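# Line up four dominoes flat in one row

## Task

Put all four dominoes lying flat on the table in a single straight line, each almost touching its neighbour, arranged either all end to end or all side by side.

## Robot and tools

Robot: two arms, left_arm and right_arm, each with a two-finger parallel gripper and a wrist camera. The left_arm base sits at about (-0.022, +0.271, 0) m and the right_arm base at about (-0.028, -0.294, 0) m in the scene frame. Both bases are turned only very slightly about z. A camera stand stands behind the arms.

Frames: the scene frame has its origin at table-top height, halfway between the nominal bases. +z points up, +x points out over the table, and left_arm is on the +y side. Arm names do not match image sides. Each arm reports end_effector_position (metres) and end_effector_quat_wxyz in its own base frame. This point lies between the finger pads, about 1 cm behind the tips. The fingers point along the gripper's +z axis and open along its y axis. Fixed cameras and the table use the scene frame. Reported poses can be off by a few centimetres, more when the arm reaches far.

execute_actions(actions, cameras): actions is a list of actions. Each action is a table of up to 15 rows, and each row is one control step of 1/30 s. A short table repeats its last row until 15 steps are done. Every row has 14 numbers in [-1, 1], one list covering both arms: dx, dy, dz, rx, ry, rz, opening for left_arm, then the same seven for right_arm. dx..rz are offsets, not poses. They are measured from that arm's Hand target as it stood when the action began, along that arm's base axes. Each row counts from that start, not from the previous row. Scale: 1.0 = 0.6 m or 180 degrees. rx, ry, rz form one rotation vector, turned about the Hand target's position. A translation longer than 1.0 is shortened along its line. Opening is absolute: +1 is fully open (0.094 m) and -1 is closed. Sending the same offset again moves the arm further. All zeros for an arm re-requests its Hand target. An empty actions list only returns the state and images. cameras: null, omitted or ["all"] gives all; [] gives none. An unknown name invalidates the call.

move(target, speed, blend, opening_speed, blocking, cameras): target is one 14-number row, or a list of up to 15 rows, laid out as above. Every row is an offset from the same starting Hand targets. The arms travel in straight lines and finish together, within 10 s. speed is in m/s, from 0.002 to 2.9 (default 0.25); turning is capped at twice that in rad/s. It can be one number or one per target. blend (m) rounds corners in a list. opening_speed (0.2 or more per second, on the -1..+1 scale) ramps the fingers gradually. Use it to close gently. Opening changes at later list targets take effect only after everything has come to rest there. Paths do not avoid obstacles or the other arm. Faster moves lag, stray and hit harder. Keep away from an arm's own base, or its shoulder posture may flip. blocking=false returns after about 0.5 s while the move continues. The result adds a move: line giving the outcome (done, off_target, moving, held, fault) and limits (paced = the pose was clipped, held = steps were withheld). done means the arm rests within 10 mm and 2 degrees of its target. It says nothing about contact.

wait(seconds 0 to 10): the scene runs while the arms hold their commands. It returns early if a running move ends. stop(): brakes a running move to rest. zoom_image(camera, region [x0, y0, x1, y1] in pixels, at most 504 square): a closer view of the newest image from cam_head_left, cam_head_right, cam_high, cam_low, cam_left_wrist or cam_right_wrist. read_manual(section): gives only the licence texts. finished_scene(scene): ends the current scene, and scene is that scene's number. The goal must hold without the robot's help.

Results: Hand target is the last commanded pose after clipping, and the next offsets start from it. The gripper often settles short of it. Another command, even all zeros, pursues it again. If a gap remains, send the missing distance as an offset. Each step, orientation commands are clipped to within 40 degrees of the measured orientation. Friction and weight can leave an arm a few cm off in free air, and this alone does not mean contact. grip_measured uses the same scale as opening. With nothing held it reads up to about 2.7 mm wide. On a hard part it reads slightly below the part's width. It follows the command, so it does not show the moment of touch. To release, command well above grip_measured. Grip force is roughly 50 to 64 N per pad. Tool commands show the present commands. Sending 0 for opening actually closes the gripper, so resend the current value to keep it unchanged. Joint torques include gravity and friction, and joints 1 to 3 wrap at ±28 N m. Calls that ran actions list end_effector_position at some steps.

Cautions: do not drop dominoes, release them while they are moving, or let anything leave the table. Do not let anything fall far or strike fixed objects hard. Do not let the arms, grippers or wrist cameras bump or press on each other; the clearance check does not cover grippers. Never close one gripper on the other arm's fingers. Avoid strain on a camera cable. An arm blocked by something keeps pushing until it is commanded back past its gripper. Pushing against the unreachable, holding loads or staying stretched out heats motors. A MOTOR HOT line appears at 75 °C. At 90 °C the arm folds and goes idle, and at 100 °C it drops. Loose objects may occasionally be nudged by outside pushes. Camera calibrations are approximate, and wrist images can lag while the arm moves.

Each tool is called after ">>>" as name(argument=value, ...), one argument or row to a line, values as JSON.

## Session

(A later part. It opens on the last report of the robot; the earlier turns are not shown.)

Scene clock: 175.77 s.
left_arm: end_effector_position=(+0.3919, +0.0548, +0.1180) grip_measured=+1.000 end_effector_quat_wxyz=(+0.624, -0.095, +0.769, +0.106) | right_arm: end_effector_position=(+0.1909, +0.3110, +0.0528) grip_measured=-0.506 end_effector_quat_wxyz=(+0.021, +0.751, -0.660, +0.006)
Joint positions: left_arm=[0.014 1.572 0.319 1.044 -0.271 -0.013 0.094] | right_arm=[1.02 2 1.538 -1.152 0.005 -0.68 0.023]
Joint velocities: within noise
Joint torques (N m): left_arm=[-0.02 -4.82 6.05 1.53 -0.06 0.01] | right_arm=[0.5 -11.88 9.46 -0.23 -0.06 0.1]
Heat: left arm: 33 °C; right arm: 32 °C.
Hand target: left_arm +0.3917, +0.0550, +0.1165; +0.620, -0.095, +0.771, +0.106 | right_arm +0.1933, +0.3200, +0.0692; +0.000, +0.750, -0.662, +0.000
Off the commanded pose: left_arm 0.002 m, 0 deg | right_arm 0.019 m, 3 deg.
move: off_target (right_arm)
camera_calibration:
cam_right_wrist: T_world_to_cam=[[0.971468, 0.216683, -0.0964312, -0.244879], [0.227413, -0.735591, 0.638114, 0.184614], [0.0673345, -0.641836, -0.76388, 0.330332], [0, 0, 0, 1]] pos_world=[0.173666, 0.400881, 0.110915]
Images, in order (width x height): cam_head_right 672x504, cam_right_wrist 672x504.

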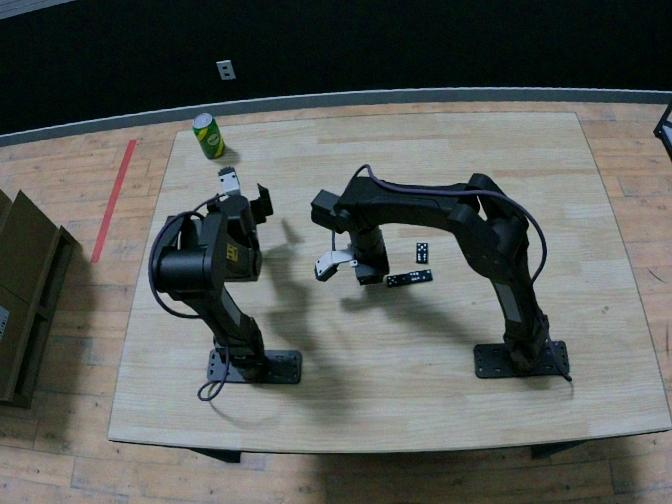

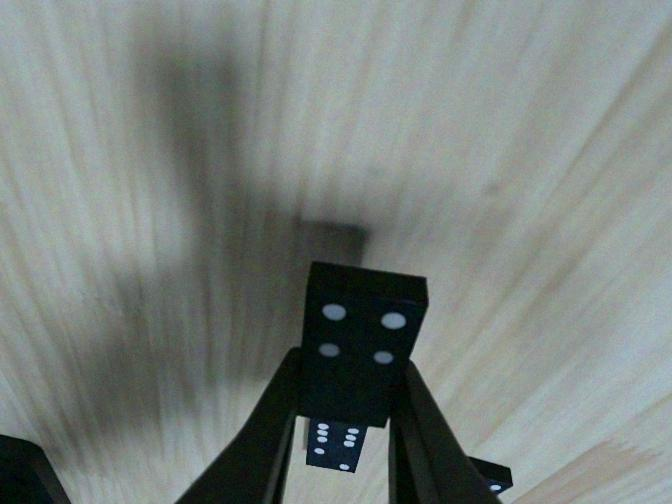

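>>> move(
  target=[0,0,0,0,0,0,1,-0.003,-0.006,-0.065,0,0,0.006,-0.85],
  speed=0.08,
  cameras=["cam_right_wrist"],
)

>>> zoom_image(
  camera="cam_right_wrist",
  region=[220, 244, 500, 504],
)

Scene clock: 191.33 s.
left_arm: end_effector_position=(+0.3919, +0.0548, +0.1180) grip_measured=+1.000 end_effector_quat_wxyz=(+0.624, -0.095, +0.769, +0.106) | right_arm: end_effector_position=(+0.1936, +0.3154, +0.0332) grip_measured=-0.506 end_effector_quat_wxyz=(+0.001, +0.752, -0.659, +0.003)
Joint positions: left_arm=[0.014 1.572 0.319 1.044 -0.271 -0.013 0.094] | right_arm=[1.02 2 1.459 -1.031 0.005 -0.682 0.023]
Joint velocities: within noise
Joint torques (N m): left_arm=[-0.03 -4.81 6.05 1.53 -0.07 0] | right_arm=[0.4 -9.96 5.59 0.14 -0.06 -0.06]
Heat: left arm: 34 °C; right arm: 32 °C.
Hand target: left_arm +0.3917, +0.0550, +0.1165; +0.620, -0.095, +0.771, +0.106 | right_arm +0.1916, +0.3165, +0.0303; -0.001, +0.756, -0.655, +0.000
Off the commanded pose: left_arm 0.002 m, 0 deg | right_arm 0.004 m, 1 deg.
move: done
camera_calibration:
cam_right_wrist: T_world_to_cam=[[0.972645, 0.222162, -0.0678585, -0.253217], [0.215942, -0.757067, 0.616619, 0.209482], [0.085616, -0.614405, -0.784332, 0.306482], [0, 0, 0, 1]] pos_world=[0.174815, 0.403151, 0.0940303]
Images, in order (width x height): cam_right_wrist 672x504.

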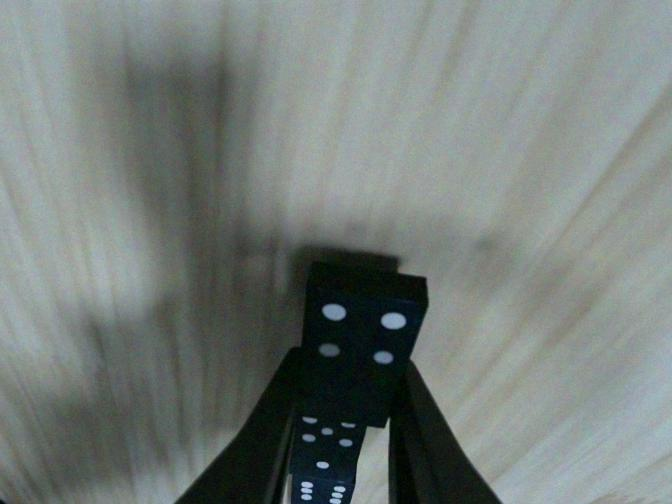

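Scaled by 1.800 from the camera's 672x504 image, which has a finer 960x720 frame.

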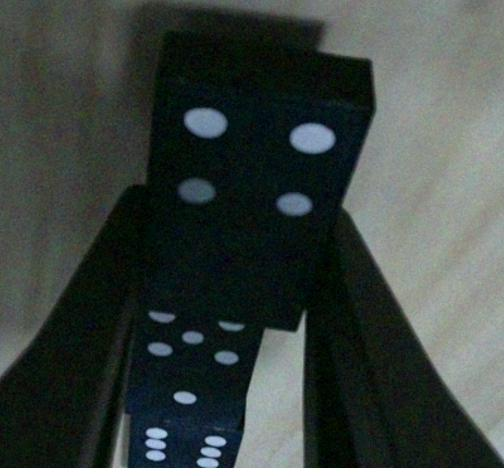

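>>> move(
  target=[0,0,0,0,0,0,1,-0.003,-0.002,-0.0175,0,0,0,-0.85],
  speed=0.06,
  cameras=["cam_right_wrist","cam_head_right"],
)

>>> zoom_image(
  camera="cam_right_wrist",
  region=[220, 244, 500, 504],
)

>>> zoom_image(
  camera="cam_head_right",
  region=[350, 220, 450, 300],
)

Scene clock: 199.37 s.
left_arm: end_effector_position=(+0.3919, +0.0548, +0.1180) grip_measured=+1.000 end_effector_quat_wxyz=(+0.624, -0.095, +0.769, +0.106) | right_arm: end_effector_position=(+0.1929, +0.3143, +0.0249) grip_measured=-0.506 end_effector_quat_wxyz=(-0.002, +0.752, -0.659, +0.002)
Joint positions: left_arm=[0.014 1.572 0.319 1.044 -0.271 -0.013 0.094] | right_arm=[1.02 2 1.424 -0.991 0.005 -0.682 0.023]
Joint velocities: within noise
Joint torques (N m): left_arm=[-0.03 -4.82 6.05 1.53 -0.06 0] | right_arm=[0.57 -9.42 5.41 0.16 -0.05 -0.03]
Heat: left arm: 34 °C; right arm: 31 °C.
Hand target: left_arm +0.3917, +0.0550, +0.1165; +0.620, -0.095, +0.771, +0.106 | right_arm +0.1897, +0.3152, +0.0197; +0.000, +0.756, -0.655, +0.000
Off the commanded pose: left_arm 0.002 m, 0 deg | right_arm 0.006 m, 1 deg.
move: done
camera_calibration:
cam_right_wrist: T_world_to_cam=[[0.972853, 0.222502, -0.0636423, -0.253209], [0.214001, -0.760232, 0.613394, 0.215366], [0.0880987, -0.610361, -0.787209, 0.297681], [0, 0, 0, 1]] pos_world=[0.174021, 0.401761, 0.0861182]
Images, in order (width x height): cam_head_right 672x504, cam_right_wrist 672x504.

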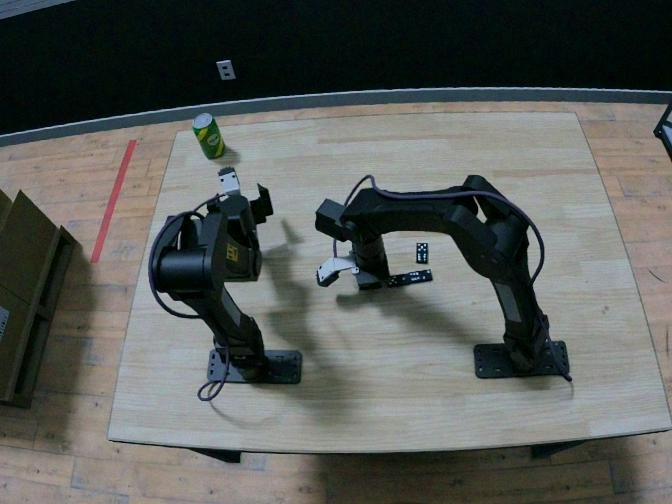

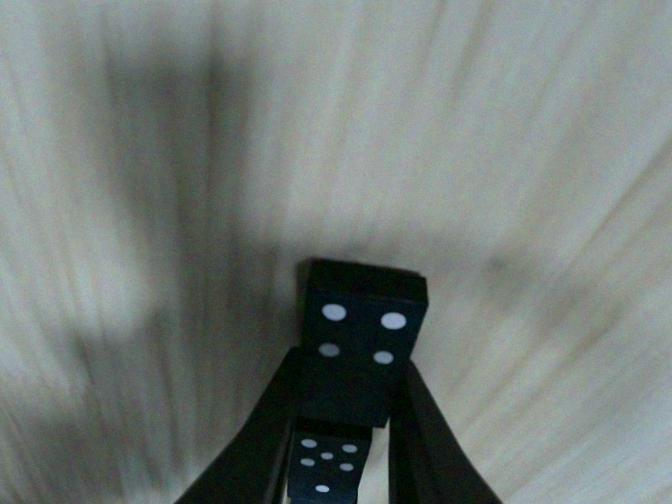

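Scaled by 1.800 from the camera's 672x504 image, which has a finer 960x720 frame.

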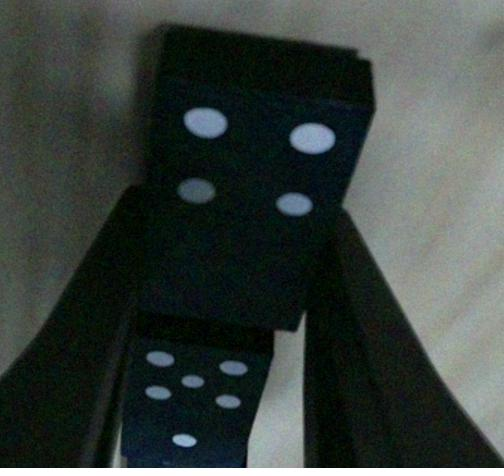

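Scaled by 5.040 from the camera's 672x504 image, which has a finer 960x720 frame.

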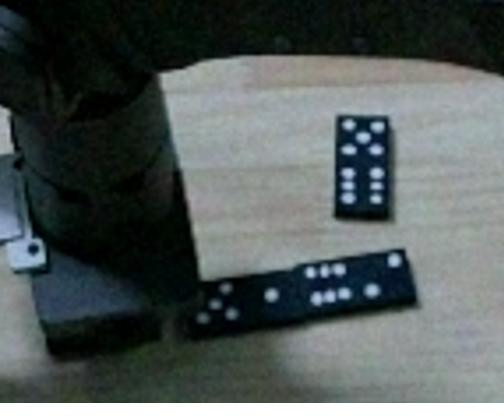

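>>> move(
  target=[0,0,0,0,0,0,1,-0.005,-0.01,0.001,0,0,0.002,-0.85],
  speed=0.05,
  cameras=["cam_right_wrist"],
)

>>> zoom_image(
  camera="cam_right_wrist",
  region=[220, 244, 500, 504],
)

Scene clock: 203.67 s.
left_arm: end_effector_position=(+0.3919, +0.0548, +0.1180) grip_measured=+1.000 end_effector_quat_wxyz=(+0.624, -0.095, +0.769, +0.106) | right_arm: end_effector_position=(+0.1912, +0.3115, +0.0213) grip_measured=-0.506 end_effector_quat_wxyz=(+0.000, +0.753, -0.658, +0.002)
Joint positions: left_arm=[0.014 1.572 0.319 1.044 -0.271 -0.013 0.094] | right_arm=[1.02 1.997 1.404 -0.979 0.005 -0.684 0.023]
Joint velocities: within noise
Joint torques (N m): left_arm=[-0.03 -4.82 6.05 1.53 -0.06 0.01] | right_arm=[0.49 -10.96 4.31 0.12 -0.04 -0.08]
Heat: left arm: 34 °C; right arm: 31 °C.
Hand target: left_arm +0.3917, +0.0550, +0.1165; +0.620, -0.095, +0.771, +0.106 | right_arm +0.1867, +0.3092, +0.0202; +0.000, +0.758, -0.652, +0.000
Off the commanded pose: left_arm 0.002 m, 0 deg | right_arm 0.005 m, 1 deg.
move: done
camera_calibration:
cam_right_wrist: T_world_to_cam=[[0.972268, 0.224129, -0.0667945, -0.251409], [0.216914, -0.757445, 0.615813, 0.214282], [0.0874287, -0.613224, -0.785056, 0.294346], [0, 0, 0, 1]] pos_world=[0.172222, 0.399155, 0.0823273]
Images, in order (width x height): cam_right_wrist 672x504.

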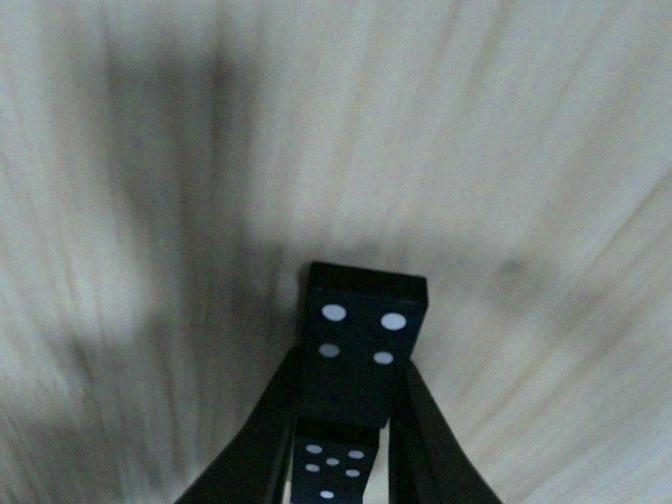

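Scaled by 1.800 from the camera's 672x504 image, which has a finer 960x720 frame.

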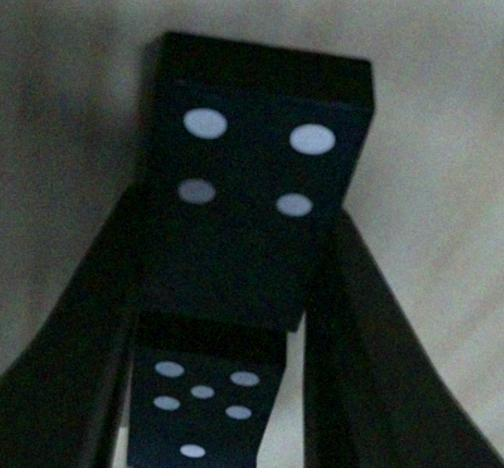

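>>> move(
  target=[0,0,0,0,0,0,1,0.001,-0.012,0.006,0,0,0.0,-0.85],
  speed=0.04,
  cameras=["cam_right_wrist"],
)

>>> zoom_image(
  camera="cam_right_wrist",
  region=[220, 244, 500, 504],
)

Scene clock: 207.07 s.
left_arm: end_effector_position=(+0.3919, +0.0548, +0.1180) grip_measured=+1.000 end_effector_quat_wxyz=(+0.624, -0.095, +0.769, +0.106) | right_arm: end_effector_position=(+0.1898, +0.3077, +0.0215) grip_measured=-0.506 end_effector_quat_wxyz=(-0.002, +0.756, -0.655, +0.002)
Joint positions: left_arm=[0.014 1.572 0.319 1.044 -0.271 -0.013 0.094] | right_arm=[1.018 1.98 1.38 -0.968 0.005 -0.696 0.023]
Joint velocities: within noise
Joint torques (N m): left_arm=[-0.02 -4.82 6.05 1.53 -0.07 0.01] | right_arm=[-0.35 -11.48 4.49 -0.03 -0.03 -0.11]
Heat: left arm: 34 °C; right arm: 31 °C.
Hand target: left_arm +0.3917, +0.0550, +0.1165; +0.620, -0.095, +0.771, +0.106 | right_arm +0.1873, +0.3020, +0.0239; +0.000, +0.758, -0.652, +0.000
Off the commanded pose: left_arm 0.002 m, 0 deg | right_arm 0.007 m, 0 deg.
move: done
camera_calibration:
cam_right_wrist: T_world_to_cam=[[0.970113, 0.233955, -0.0643945, -0.251959], [0.223328, -0.757045, 0.61401, 0.210324], [0.0949009, -0.61004, -0.786667, 0.289813], [0, 0, 0, 1]] pos_world=[0.169954, 0.394969, 0.0826205]
Images, in order (width x height): cam_right_wrist 672x504.

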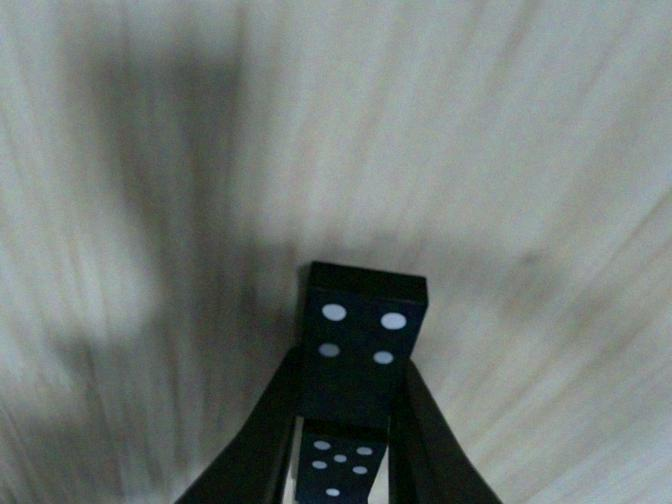

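Scaled by 1.800 from the camera's 672x504 image, which has a finer 960x720 frame.

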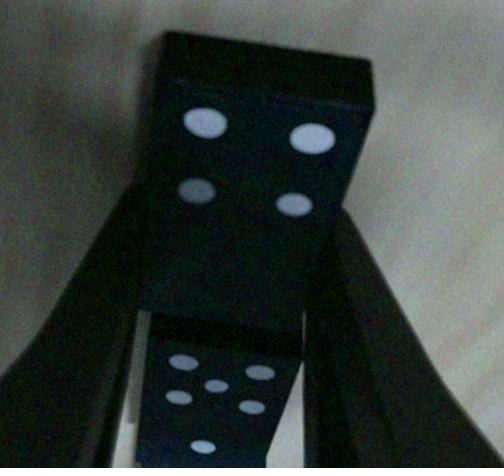

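>>> move(
  target=[0,0,0,0,0,0,1,0.004,-0.009,0.002,0,0,0.0,-0.85],
  speed=0.04,
  cameras=["cam_right_wrist"],
)

>>> zoom_image(
  camera="cam_right_wrist",
  region=[220, 244, 500, 504],
)

Scene clock: 210.67 s.
left_arm: end_effector_position=(+0.3919, +0.0548, +0.1180) grip_measured=+1.000 end_effector_quat_wxyz=(+0.624, -0.095, +0.769, +0.106) | right_arm: end_effector_position=(+0.1912, +0.3019, +0.0214) grip_measured=-0.506 end_effector_quat_wxyz=(+0.001, +0.757, -0.654, +0.003)
Joint positions: left_arm=[0.014 1.572 0.319 1.044 -0.271 -0.013 0.094] | right_arm=[1.006 1.969 1.364 -0.968 0.005 -0.71 0.023]
Joint velocities: within noise
Joint torques (N m): left_arm=[-0.02 -4.81 6.04 1.53 -0.07 0.01] | right_arm=[-0.66 -11.67 4.77 0.01 -0.05 -0.13]
Heat: left arm: 34 °C; right arm: 30 °C.
Hand target: left_arm +0.3917, +0.0550, +0.1165; +0.620, -0.095, +0.771, +0.106 | right_arm +0.1898, +0.2966, +0.0251; +0.000, +0.758, -0.652, +0.000
Off the commanded pose: left_arm 0.002 m, 0 deg | right_arm 0.007 m, 0 deg.
move: done
camera_calibration:
cam_right_wrist: T_world_to_cam=[[0.96942, 0.23588, -0.0677213, -0.252293], [0.226551, -0.754093, 0.616456, 0.204127], [0.0943414, -0.612947, -0.784472, 0.287009], [0, 0, 0, 1]] pos_world=[0.171255, 0.389363, 0.0822297]
Images, in order (width x height): cam_right_wrist 672x504.

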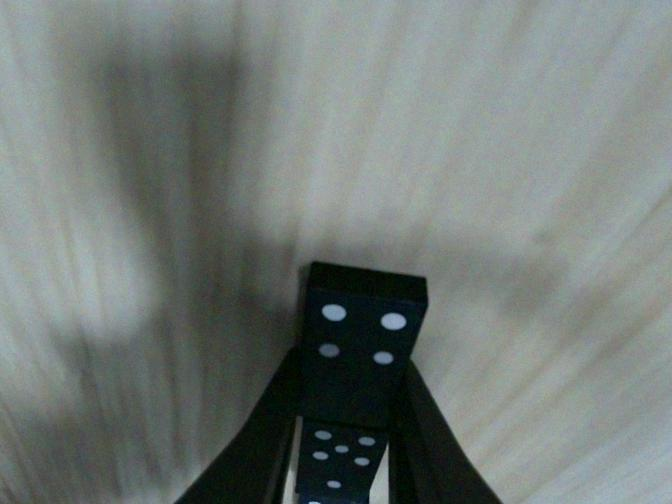

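Scaled by 1.800 from the camera's 672x504 image, which has a finer 960x720 frame.

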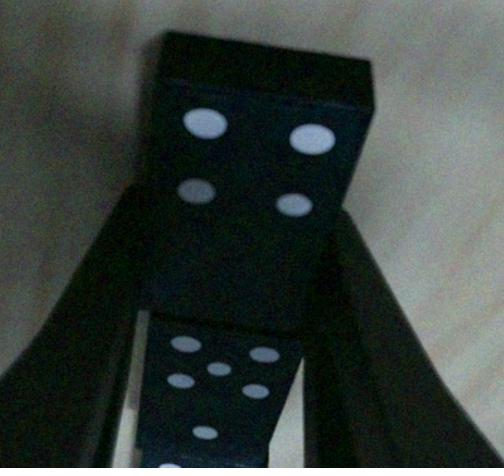

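>>> move(
  target=[
    [0,0,0,0,0,0,1,0.002,0.008,0.003,0,0,0,-0.85],
    [0,0,0,0,0,0,1,0.002,0.008,0.003,0,0,0,0.1],
    [0,0,0,0,0,0,1,0.006,0.018,0.12,0,0,0,0.1],
  ],
  speed=[0.04,0.1,0.1],
  opening_speed=0.7,
  cameras=["cam_right_wrist","cam_head_right"],
)

>>> zoom_image(
  camera="cam_right_wrist",
  region=[200, 120, 500, 450],
)

>>> zoom_image(
  camera="cam_head_right",
  region=[350, 220, 450, 300],
)

Scene clock: 217.23 s.
left_arm: end_effector_position=(+0.3919, +0.0548, +0.1180) grip_measured=+1.000 end_effector_quat_wxyz=(+0.624, -0.095, +0.769, +0.106) | right_arm: end_effector_position=(+0.1903, +0.3004, +0.0777) grip_measured=+0.099 end_effector_quat_wxyz=(+0.025, +0.757, -0.653, +0.006)
Joint positions: left_arm=[0.014 1.572 0.319 1.044 -0.271 -0.013 0.094] | right_arm=[1.006 1.955 1.574 -1.241 0.005 -0.711 0.052]
Joint velocities: within noise
Joint torques (N m): left_arm=[-0.03 -4.82 6.06 1.53 -0.07 0.01] | right_arm=[0.09 -12.4 9.5 -0.2 -0.07 -0.03]
Heat: left arm: 34 °C; right arm: 31 °C.
Hand target: left_arm +0.3917, +0.0550, +0.1165; +0.620, -0.095, +0.771, +0.106 | right_arm +0.1934, +0.3074, +0.0970; +0.000, +0.758, -0.652, +0.000
Off the commanded pose: left_arm 0.002 m, 0 deg | right_arm 0.021 m, 3 deg.
move: off_target (right_arm)
camera_calibration:
cam_right_wrist: T_world_to_cam=[[0.967055, 0.232667, -0.103298, -0.242985], [0.243568, -0.727681, 0.641214, 0.15539], [0.0740214, -0.645249, -0.760378, 0.342154], [0, 0, 0, 1]] pos_world=[0.171805, 0.390383, 0.135428]
Images, in order (width x height): cam_head_right 672x504, cam_right_wrist 672x504.

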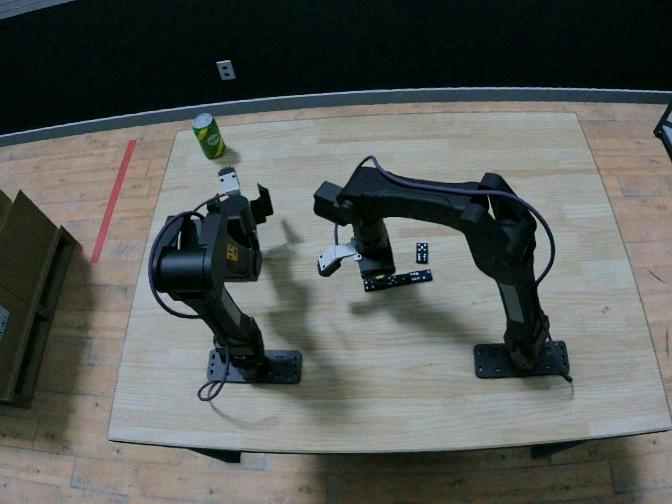

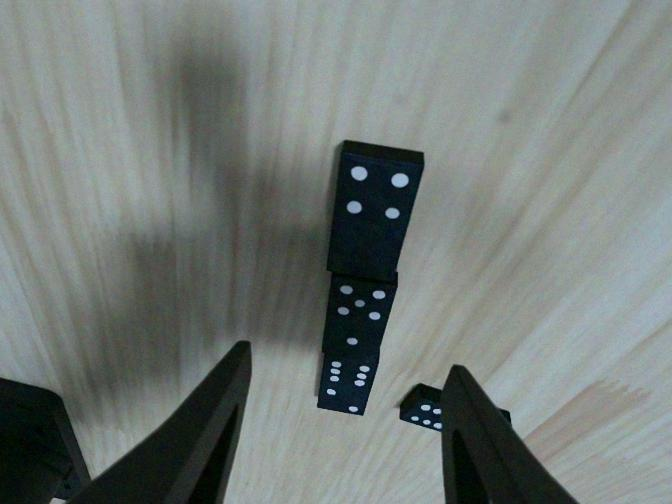

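Scaled by 1.527 from the camera's 672x504 image, which has a finer 960x720 frame.

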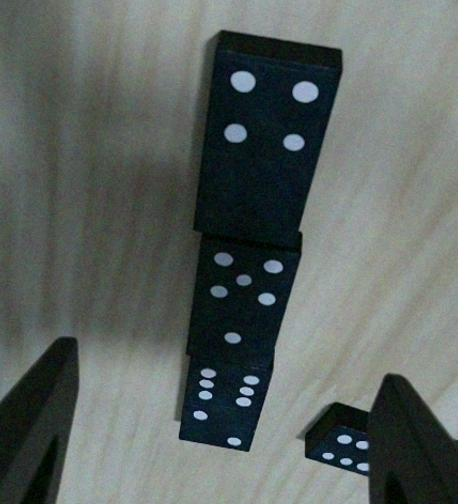

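Scaled by 5.040 from the camera's 672x504 image, which has a finer 960x720 frame.

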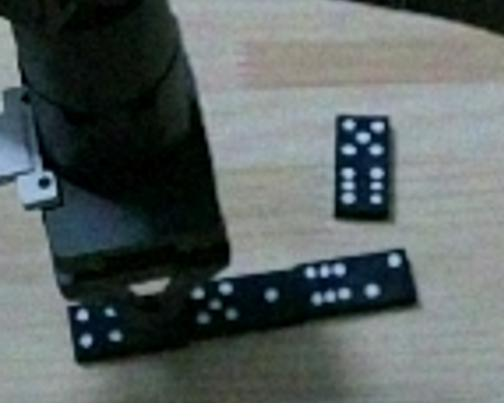

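>>> move(
  target=[0,0,0,0,0,0,1,0.124,-0.182,0.02,0,0,-0.574,-0.1],
  speed=0.3,
  cameras=["cam_right_wrist","cam_head_right"],
)

>>> zoom_image(
  camera="cam_head_right",
  region=[350, 220, 450, 300],
)

Scene clock: 228.40 s.
left_arm: end_effector_position=(+0.3919, +0.0548, +0.1180) grip_measured=+1.000 end_effector_quat_wxyz=(+0.624, -0.095, +0.769, +0.106) | right_arm: end_effector_position=(+0.2723, +0.2029, +0.1004) grip_measured=-0.099 end_effector_quat_wxyz=(-0.005, +0.034, +0.999, -0.003)
Joint positions: left_arm=[0.014 1.572 0.319 1.044 -0.271 -0.013 0.094] | right_arm=[0.637 1.844 1.517 -1.255 -0.001 0.705 0.042]
Joint velocities: within noise
Joint torques (N m): left_arm=[-0.03 -4.82 6.05 1.53 -0.07 0] | right_arm=[-0.29 -12.01 5.49 -0.14 0.01 0.14]
Heat: left arm: 35 °C; right arm: 32 °C.
Hand target: left_arm +0.3917, +0.0550, +0.1165; +0.620, -0.095, +0.771, +0.106 | right_arm +0.2677, +0.1983, +0.1090; +0.000, +0.041, +0.999, +0.000
Off the commanded pose: left_arm 0.002 m, 0 deg | right_arm 0.011 m, 1 deg.
move: off_target (right_arm)
camera_calibration:
cam_right_wrist: T_world_to_cam=[[0.0249341, -0.997644, -0.063912, 0.204824], [-0.781876, -0.0592994, 0.620608, 0.195503], [-0.622935, 0.0344969, -0.781512, 0.344313], [0, 0, 0, 1]] pos_world=[0.362237, 0.204057, 0.160845]
Images, in order (width x height): cam_head_right 672x504, cam_right_wrist 672x504.

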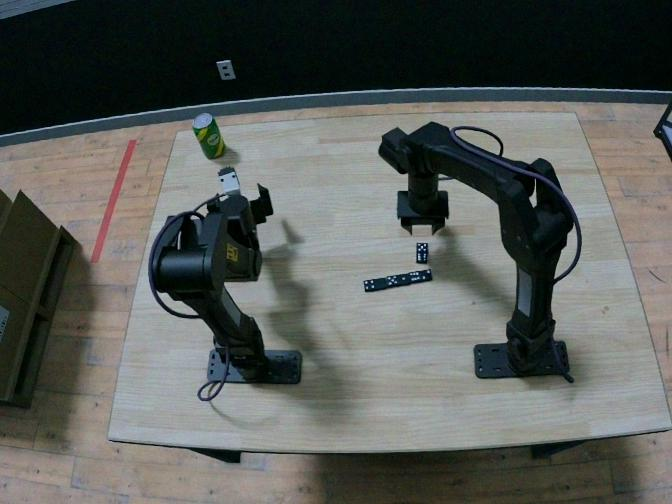

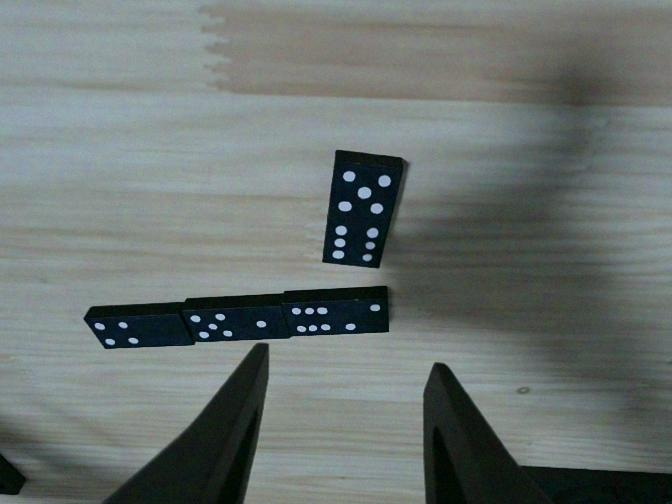

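Scaled by 5.040 from the camera's 672x504 image, which has a finer 960x720 frame.

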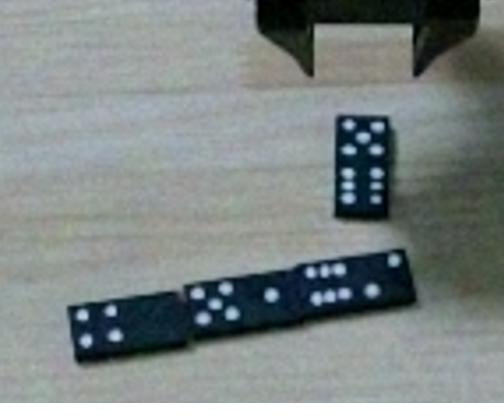

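>>> zoom_image(
  camera="cam_right_wrist",
  region=[70, 130, 430, 370],
)

Scaled by 1.400 from the camera's 672x504 image, which has a finer 960x720 frame.

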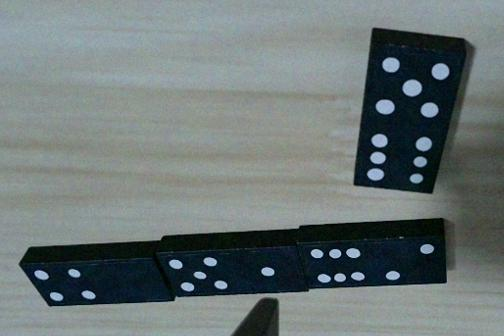

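>>> move(
  target=[
    [0,0,0,0,0,0,1,-0.0087,0.0053,-0.11,0,0,-0.009,-0.1],
    [0,0,0,0,0,0,1,-0.0087,0.0053,-0.147,0,0,-0.009,-0.1],
  ],
  speed=[0.12,0.06],
  cameras=["cam_right_wrist"],
)

Scene clock: 240.90 s.
left_arm: end_effector_position=(+0.3919, +0.0548, +0.1180) grip_measured=+1.000 end_effector_quat_wxyz=(+0.624, -0.095, +0.769, +0.106) | right_arm: end_effector_position=(+0.2639, +0.2010, +0.0251) grip_measured=-0.099 end_effector_quat_wxyz=(+0.000, +0.052, +0.999, +0.001)
Joint positions: left_arm=[0.014 1.572 0.319 1.044 -0.271 -0.013 0.094] | right_arm=[0.647 1.87 1.243 -0.942 -0.002 0.751 0.042]
Joint velocities: within noise
Joint torques (N m): left_arm=[-0.03 -4.82 6.05 1.53 -0.06 0] | right_arm=[0.42 -8.06 5.31 0.13 0.03 0.12]
Heat: left arm: 35 °C; right arm: 32 °C.
Hand target: left_arm +0.3917, +0.0550, +0.1165; +0.620, -0.095, +0.771, +0.106 | right_arm +0.2626, +0.2015, +0.0209; +0.000, +0.055, +0.998, +0.000
Off the commanded pose: left_arm 0.002 m, 0 deg | right_arm 0.005 m, 0 deg.
move: done
camera_calibration:
cam_right_wrist: T_world_to_cam=[[-0.0105475, -0.99733, -0.0722607, 0.207922], [-0.789943, -0.0359966, 0.612123, 0.233376], [-0.613089, 0.0635382, -0.787454, 0.272071], [0, 0, 0, 1]] pos_world=[0.35335, 0.198481, 0.0864135]
Images, in order (width x height): cam_right_wrist 672x504.

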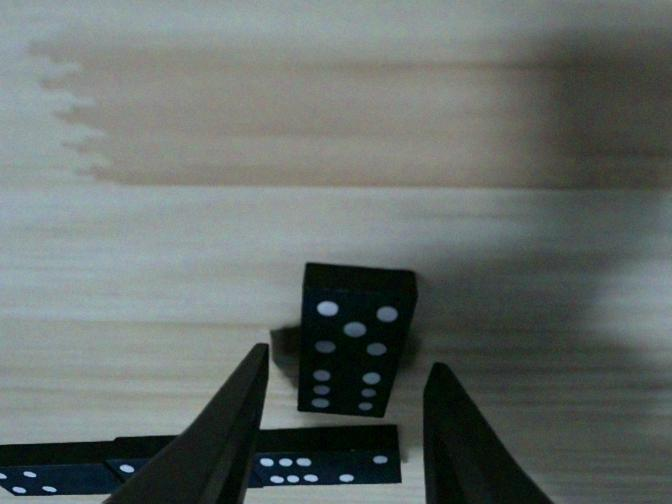

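>>> move(
  target=[
    [0,0,0,0,0,0,1,0,0,-0.0075,0,0,0,-0.1],
    [0,0,0,0,0,0,1,0,0,-0.0075,0,0,0,-0.85],
  ],
  speed=0.05,
  opening_speed=0.5,
  cameras=[],
)

>>> move(
  target=[0,0,0,0,0,0,1,0.003,0,0.13,0,0,0,-0.85],
  speed=0.12,
  cameras=["cam_right_wrist"],
)

Scene clock: 246.73 s.
left_arm: end_effector_position=(+0.3919, +0.0548, +0.1180) grip_measured=+1.000 end_effector_quat_wxyz=(+0.624, -0.095, +0.769, +0.106) | right_arm: end_effector_position=(+0.2648, +0.2016, +0.0219) grip_measured=-0.510 end_effector_quat_wxyz=(+0.002, +0.052, +0.999, +0.003)
Joint positions: left_arm=[0.014 1.572 0.319 1.044 -0.271 -0.013 0.094] | right_arm=[0.647 1.874 1.234 -0.924 -0.002 0.751 0.023]
Joint velocities: within noise
Joint torques (N m): left_arm=[-0.03 -4.82 6.04 1.53 -0.06 0] | right_arm=[0.49 -7.94 5.35 0.15 0.04 0.14]
Heat: left arm: 35 °C; right arm: 31 °C.
Hand target: left_arm +0.3917, +0.0550, +0.1165; +0.620, -0.095, +0.771, +0.106 | right_arm +0.2625, +0.2015, +0.0163; +0.000, +0.055, +0.998, +0.000
Off the commanded pose: left_arm 0.002 m, 0 deg | right_arm 0.006 m, 1 deg.
move: done
No camera images: "cameras" was empty.

Scene clock: 248.17 s.
left_arm: end_effector_position=(+0.3919, +0.0548, +0.1180) grip_measured=+1.000 end_effector_quat_wxyz=(+0.624, -0.095, +0.769, +0.106) | right_arm: end_effector_position=(+0.2591, +0.1973, +0.0784) grip_measured=-0.511 end_effector_quat_wxyz=(-0.017, +0.052, +0.998, -0.013)
Joint positions: left_arm=[0.014 1.572 0.319 1.044 -0.271 -0.013 0.094] | right_arm=[0.647 1.833 1.414 -1.195 -0.002 0.751 0.023]
Joint velocities: within noise
Joint torques (N m): left_arm=[-0.02 -4.82 6.05 1.53 -0.07 0.01] | right_arm=[0.18 -10.8 9.21 -0.22 0.03 0.09]
Heat: left arm: 35 °C; right arm: 31 °C.
Hand target: left_arm +0.3917, +0.0550, +0.1165; +0.620, -0.095, +0.771, +0.106 | right_arm +0.2643, +0.2015, +0.0944; +0.000, +0.055, +0.998, +0.000
Off the commanded pose: left_arm 0.002 m, 0 deg | right_arm 0.017 m, 2 deg.
move: off_target (right_arm)
camera_calibration:
cam_right_wrist: T_world_to_cam=[[-0.0129983, -0.998917, -0.0446854, 0.206779], [-0.767451, -0.0186807, 0.640835, 0.185167], [-0.640976, 0.0426236, -0.766377, 0.321052], [0, 0, 0, 1]] pos_world=[0.350581, 0.196329, 0.136625]
Images, in order (width x height): cam_right_wrist 672x504.

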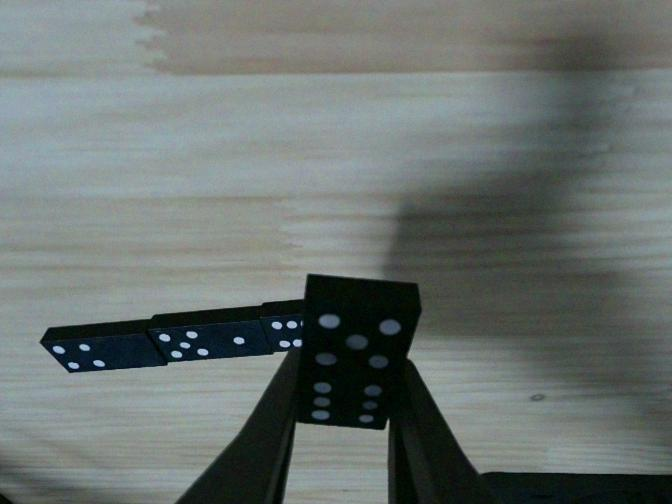

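>>> move(
  target=[0,0,0,0,0,0,1,-0.144,0.2825,-0.02,0,0,0.588,-0.85],
  speed=0.3,
  cameras=["cam_right_wrist"],
)

>>> zoom_image(
  camera="cam_right_wrist",
  region=[220, 244, 500, 504],
)

Scene clock: 254.53 s.
left_arm: end_effector_position=(+0.3919, +0.0548, +0.1180) grip_measured=+1.000 end_effector_quat_wxyz=(+0.624, -0.095, +0.769, +0.106) | right_arm: end_effector_position=(+0.1755, +0.3646, +0.0770) grip_measured=-0.511 end_effector_quat_wxyz=(+0.007, +0.759, -0.651, +0.002)
Joint positions: left_arm=[0.014 1.572 0.319 1.044 -0.271 -0.013 0.094] | right_arm=[1.12 2.115 1.807 -1.277 0 -0.604 0.023]
Joint velocities: within noise
Joint torques (N m): left_arm=[-0.05 -4.81 6.05 1.53 -0.06 0] | right_arm=[0.14 -10.28 9.89 -0.12 0.01 -0.11]
Heat: left arm: 35 °C; right arm: 31 °C.
Hand target: left_arm +0.3917, +0.0550, +0.1165; +0.620, -0.095, +0.771, +0.106 | right_arm +0.1780, +0.3709, +0.0824; +0.000, +0.763, -0.646, +0.000
Off the commanded pose: left_arm 0.002 m, 0 deg | right_arm 0.009 m, 1 deg.
move: done
camera_calibration:
cam_right_wrist: T_world_to_cam=[[0.966949, 0.242645, -0.0783156, -0.249254], [0.237768, -0.74721, 0.620599, 0.215902], [0.0920671, -0.618708, -0.780208, 0.372791], [0, 0, 0, 1]] pos_world=[0.15536, 0.452453, 0.137346]
Images, in order (width x height): cam_right_wrist 672x504.

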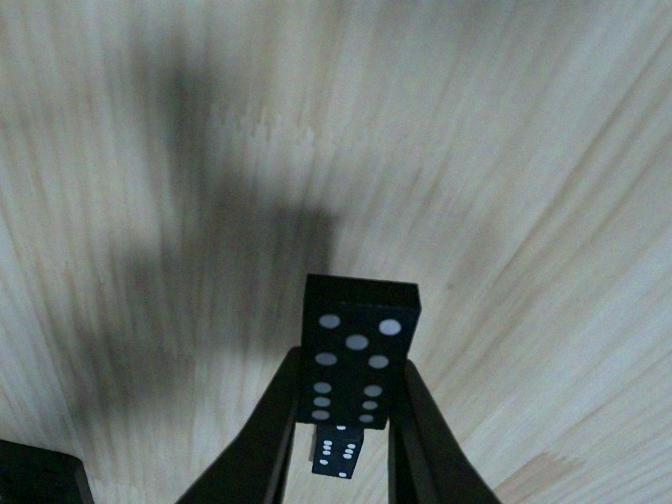

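Scaled by 1.800 from the camera's 672x504 image, which has a finer 960x720 frame.

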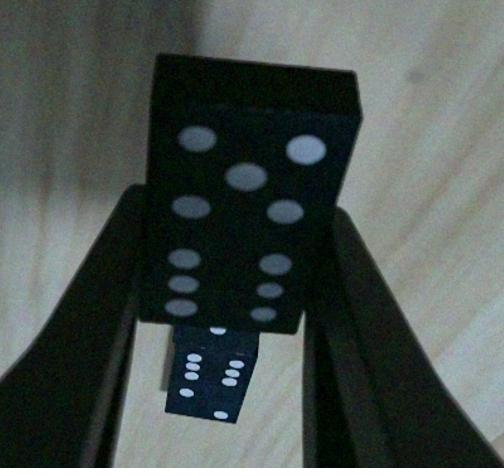

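>>> move(
  target=[0,0,0,0,0,0,1,-0.004,-0.004,-0.085,0,0,0.0,-0.85],
  speed=0.1,
  cameras=["cam_right_wrist"],
)

>>> zoom_image(
  camera="cam_right_wrist",
  region=[220, 244, 500, 504],
)

Scene clock: 258.13 s.
left_arm: end_effector_position=(+0.3919, +0.0548, +0.1180) grip_measured=+1.000 end_effector_quat_wxyz=(+0.624, -0.095, +0.769, +0.106) | right_arm: end_effector_position=(+0.1768, +0.3673, +0.0352) grip_measured=-0.511 end_effector_quat_wxyz=(+0.001, +0.759, -0.651, +0.000)
Joint positions: left_arm=[0.014 1.572 0.319 1.044 -0.271 -0.013 0.094] | right_arm=[1.12 2.14 1.678 -1.111 0 -0.604 0.023]
Joint velocities: within noise
Joint torques (N m): left_arm=[-0.03 -4.81 6.05 1.53 -0.06 0] | right_arm=[0.35 -10.99 5.83 0.17 0.03 -0.05]
Heat: left arm: 35 °C; right arm: 31 °C.
Hand target: left_arm +0.3917, +0.0550, +0.1165; +0.620, -0.095, +0.771, +0.106 | right_arm +0.1756, +0.3685, +0.0314; +0.000, +0.763, -0.646, +0.000
Off the commanded pose: left_arm 0.002 m, 0 deg | right_arm 0.004 m, 1 deg.
move: done
camera_calibration:
cam_right_wrist: T_world_to_cam=[[0.967252, 0.243768, -0.0707225, -0.255224], [0.234829, -0.753696, 0.613838, 0.246691], [0.0963306, -0.610344, -0.786258, 0.338055], [0, 0, 0, 1]] pos_world=[0.156371, 0.454475, 0.0963199]
Images, in order (width x height): cam_right_wrist 672x504.

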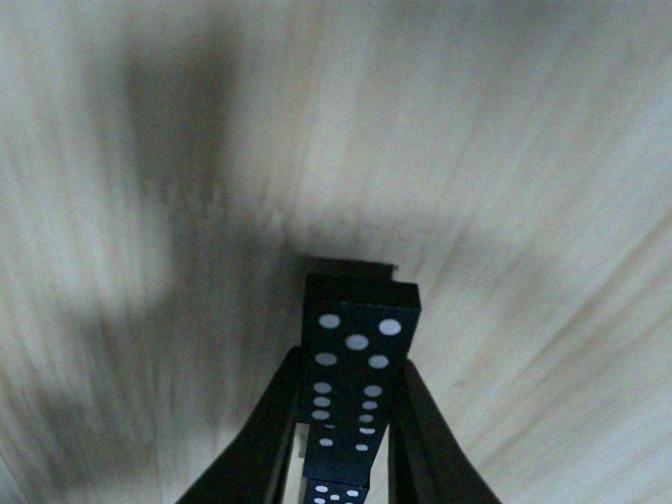

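Scaled by 1.800 from the camera's 672x504 image, which has a finer 960x720 frame.

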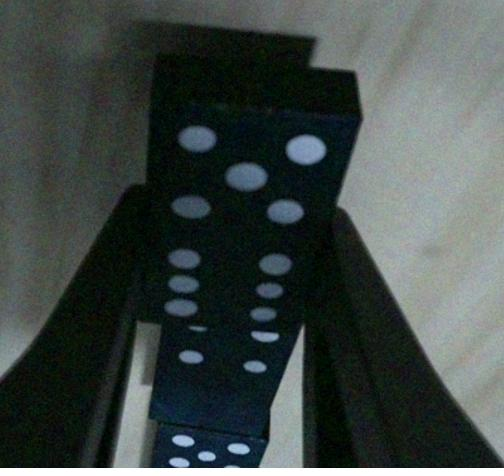

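>>> move(
  target=[0,0,0,0,0,0,1,0.004,-0.001,-0.0195,0,0,0.0,-0.85],
  speed=0.06,
  cameras=["cam_right_wrist"],
)

>>> zoom_image(
  camera="cam_right_wrist",
  region=[220, 244, 500, 504],
)

Scene clock: 264.30 s.
left_arm: end_effector_position=(+0.3919, +0.0548, +0.1180) grip_measured=+1.000 end_effector_quat_wxyz=(+0.624, -0.095, +0.769, +0.106) | right_arm: end_effector_position=(+0.1775, +0.3689, +0.0260) grip_measured=-0.511 end_effector_quat_wxyz=(-0.003, +0.760, -0.649, -0.001)
Joint positions: left_arm=[0.014 1.572 0.319 1.044 -0.271 -0.013 0.094] | right_arm=[1.12 2.148 1.654 -1.072 0 -0.608 0.023]
Joint velocities: within noise
Joint torques (N m): left_arm=[-0.02 -4.82 6.05 1.53 -0.06 0.01] | right_arm=[-0.24 -10.59 5.64 0.17 -0.01 -0.08]
Heat: left arm: 35 °C; right arm: 31 °C.
Hand target: left_arm +0.3917, +0.0550, +0.1165; +0.620, -0.095, +0.771, +0.106 | right_arm +0.1780, +0.3679, +0.0197; +0.000, +0.763, -0.646, +0.000
Off the commanded pose: left_arm 0.002 m, 0 deg | right_arm 0.006 m, 1 deg.
move: done
camera_calibration:
cam_right_wrist: T_world_to_cam=[[0.966628, 0.247529, -0.0660277, -0.258342], [0.235461, -0.756873, 0.609674, 0.254483], [0.100937, -0.604875, -0.789898, 0.329047], [0, 0, 0, 1]] pos_world=[0.156587, 0.455591, 0.0877043]
Images, in order (width x height): cam_right_wrist 672x504.

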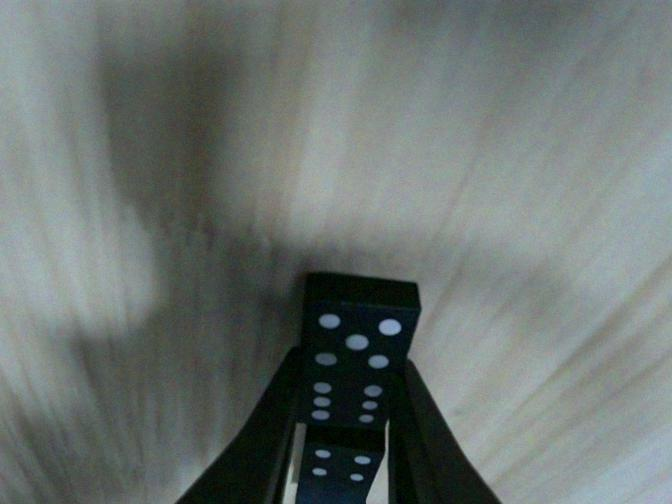

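Scaled by 1.800 from the camera's 672x504 image, which has a finer 960x720 frame.

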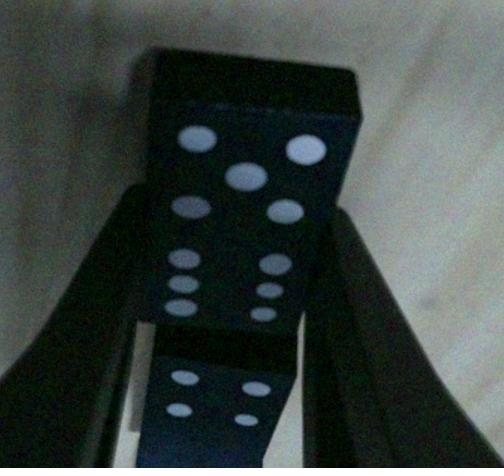

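>>> move(
  target=[0,0,0,0,0,0,1,0.005,-0.0135,-0.001,0,0,0.0,-0.85],
  speed=0.05,
  cameras=["cam_right_wrist"],
)

>>> zoom_image(
  camera="cam_right_wrist",
  region=[220, 244, 500, 504],
)

Scene clock: 267.87 s.
left_arm: end_effector_position=(+0.3919, +0.0548, +0.1180) grip_measured=+1.000 end_effector_quat_wxyz=(+0.624, -0.095, +0.769, +0.106) | right_arm: end_effector_position=(+0.1784, +0.3678, +0.0244) grip_measured=-0.511 end_effector_quat_wxyz=(-0.005, +0.763, -0.646, -0.004)
Joint positions: left_arm=[0.014 1.572 0.319 1.044 -0.271 -0.013 0.094] | right_arm=[1.115 2.141 1.636 -1.054 -0.005 -0.622 0.023]
Joint velocities: within noise
Joint torques (N m): left_arm=[-0.03 -4.82 6.05 1.53 -0.06 0] | right_arm=[-1.13 -11.62 4.04 0.16 0.04 -0.08]
Heat: left arm: 35 °C; right arm: 31 °C.
Hand target: left_arm +0.3917, +0.0550, +0.1165; +0.620, -0.095, +0.771, +0.106 | right_arm +0.1811, +0.3598, +0.0191; +0.000, +0.763, -0.646, +0.000
Off the commanded pose: left_arm 0.002 m, 0 deg | right_arm 0.010 m, 1 deg.
move: done
camera_calibration:
cam_right_wrist: T_world_to_cam=[[0.964304, 0.256619, -0.0652979, -0.262002], [0.243035, -0.759827, 0.60299, 0.254384], [0.105124, -0.597336, -0.795072, 0.323592], [0, 0, 0, 1]] pos_world=[0.156809, 0.453815, 0.0867796]
Images, in order (width x height): cam_right_wrist 672x504.

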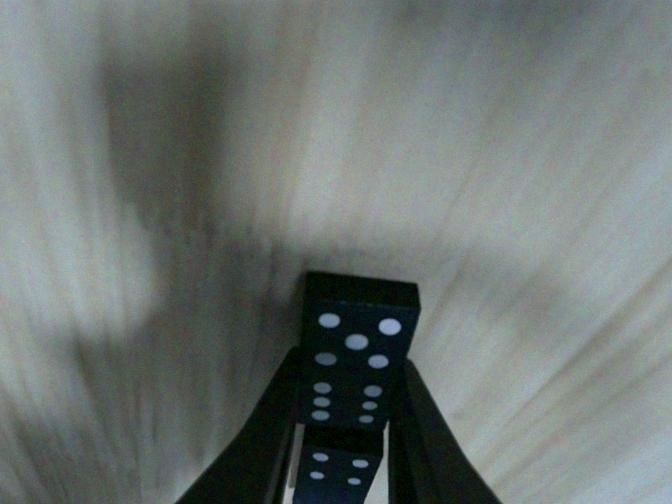

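Scaled by 1.800 from the camera's 672x504 image, which has a finer 960x720 frame.

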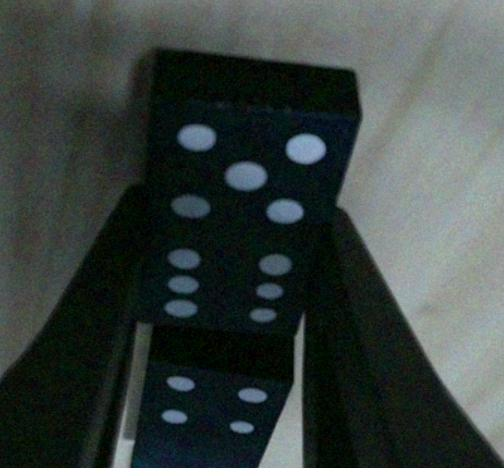

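>>> move(
  target=[0,0,0,0,0,0,1,0.0,-0.003,0.010,0,0,-0.003,-0.85],
  speed=0.04,
  cameras=["cam_right_wrist"],
)

>>> zoom_image(
  camera="cam_right_wrist",
  region=[220, 244, 500, 504],
)

Scene clock: 270.73 s.
left_arm: end_effector_position=(+0.3919, +0.0548, +0.1180) grip_measured=+1.000 end_effector_quat_wxyz=(+0.624, -0.095, +0.769, +0.106) | right_arm: end_effector_position=(+0.1790, +0.3677, +0.0247) grip_measured=-0.511 end_effector_quat_wxyz=(-0.006, +0.763, -0.647, -0.005)
Joint positions: left_arm=[0.014 1.572 0.319 1.044 -0.271 -0.013 0.094] | right_arm=[1.113 2.14 1.636 -1.053 -0.006 -0.622 0.023]
Joint velocities: within noise
Joint torques (N m): left_arm=[-0.02 -4.82 6.04 1.53 -0.07 0.01] | right_arm=[-1.16 -12.79 4.64 -0.01 0.06 -0.02]
Heat: left arm: 35 °C; right arm: 31 °C.
Hand target: left_arm +0.3917, +0.0550, +0.1165; +0.620, -0.095, +0.771, +0.106 | right_arm +0.1810, +0.3582, +0.0251; -0.001, +0.760, -0.650, +0.000
Off the commanded pose: left_arm 0.002 m, 0 deg | right_arm 0.010 m, 1 deg.
move: done
camera_calibration:
cam_right_wrist: T_world_to_cam=[[0.964641, 0.255273, -0.0655983, -0.262005], [0.242347, -0.761222, 0.601505, 0.254638], [0.103613, -0.596134, -0.796171, 0.323583], [0, 0, 0, 1]] pos_world=[0.157503, 0.453617, 0.0872742]
Images, in order (width x height): cam_right_wrist 672x504.

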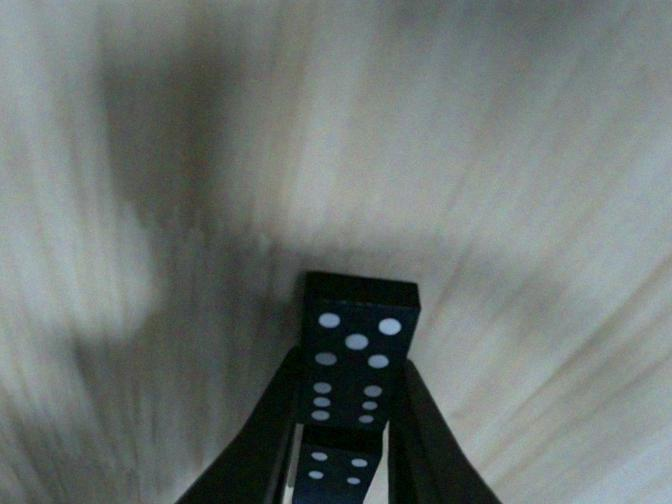

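Scaled by 1.800 from the camera's 672x504 image, which has a finer 960x720 frame.

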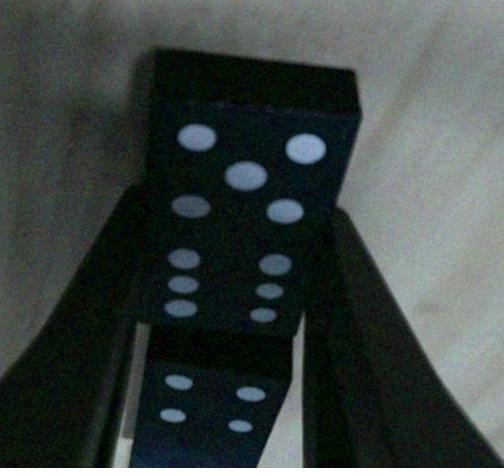

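>>> move(
  target=[0,0,0,0,0,0,1,0.002,-0.01,0.004,0,0,0,-0.85],
  speed=0.04,
  cameras=["cam_right_wrist"],
)

>>> zoom_image(
  camera="cam_right_wrist",
  region=[220, 244, 500, 504],
)

Scene clock: 273.07 s.
left_arm: end_effector_position=(+0.3919, +0.0548, +0.1180) grip_measured=+1.000 end_effector_quat_wxyz=(+0.624, -0.095, +0.769, +0.106) | right_arm: end_effector_position=(+0.1814, +0.3596, +0.0247) grip_measured=-0.511 end_effector_quat_wxyz=(-0.002, +0.759, -0.651, -0.003)
Joint positions: left_arm=[0.014 1.572 0.319 1.044 -0.271 -0.013 0.094] | right_arm=[1.099 2.125 1.612 -1.053 -0.006 -0.625 0.023]
Joint velocities: within noise
Joint torques (N m): left_arm=[-0.03 -4.82 6.05 1.53 -0.06 0] | right_arm=[-0.77 -13.08 4.64 -0.02 0.06 -0.08]
Heat: left arm: 35 °C; right arm: 31 °C.
Hand target: left_arm +0.3917, +0.0550, +0.1165; +0.620, -0.095, +0.771, +0.106 | right_arm +0.1823, +0.3520, +0.0275; +0.000, +0.760, -0.650, +0.000
Off the commanded pose: left_arm 0.002 m, 0 deg | right_arm 0.008 m, 0 deg.
move: done
camera_calibration:
cam_right_wrist: T_world_to_cam=[[0.967243, 0.243702, -0.0710586, -0.258486], [0.235831, -0.759077, 0.606783, 0.248158], [0.0939355, -0.603665, -0.791685, 0.322905], [0, 0, 0, 1]] pos_world=[0.161164, 0.446291, 0.0866936]
Images, in order (width x height): cam_right_wrist 672x504.

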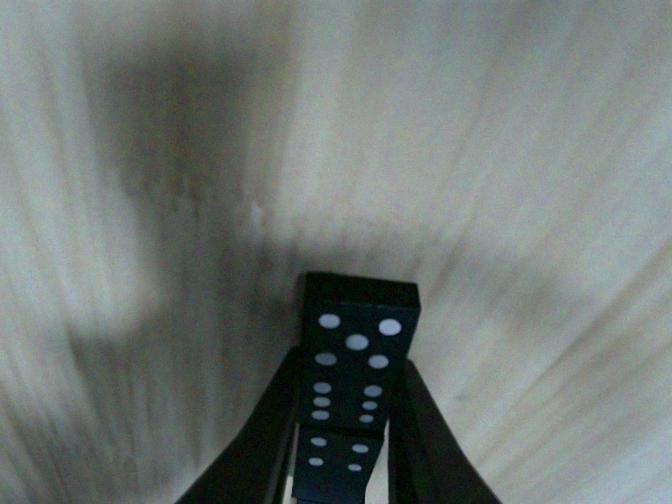

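Scaled by 1.800 from the camera's 672x504 image, which has a finer 960x720 frame.

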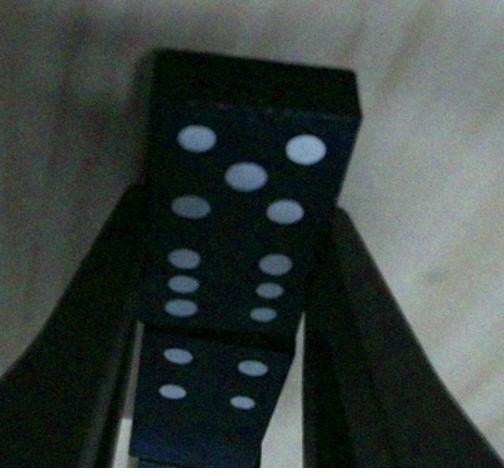

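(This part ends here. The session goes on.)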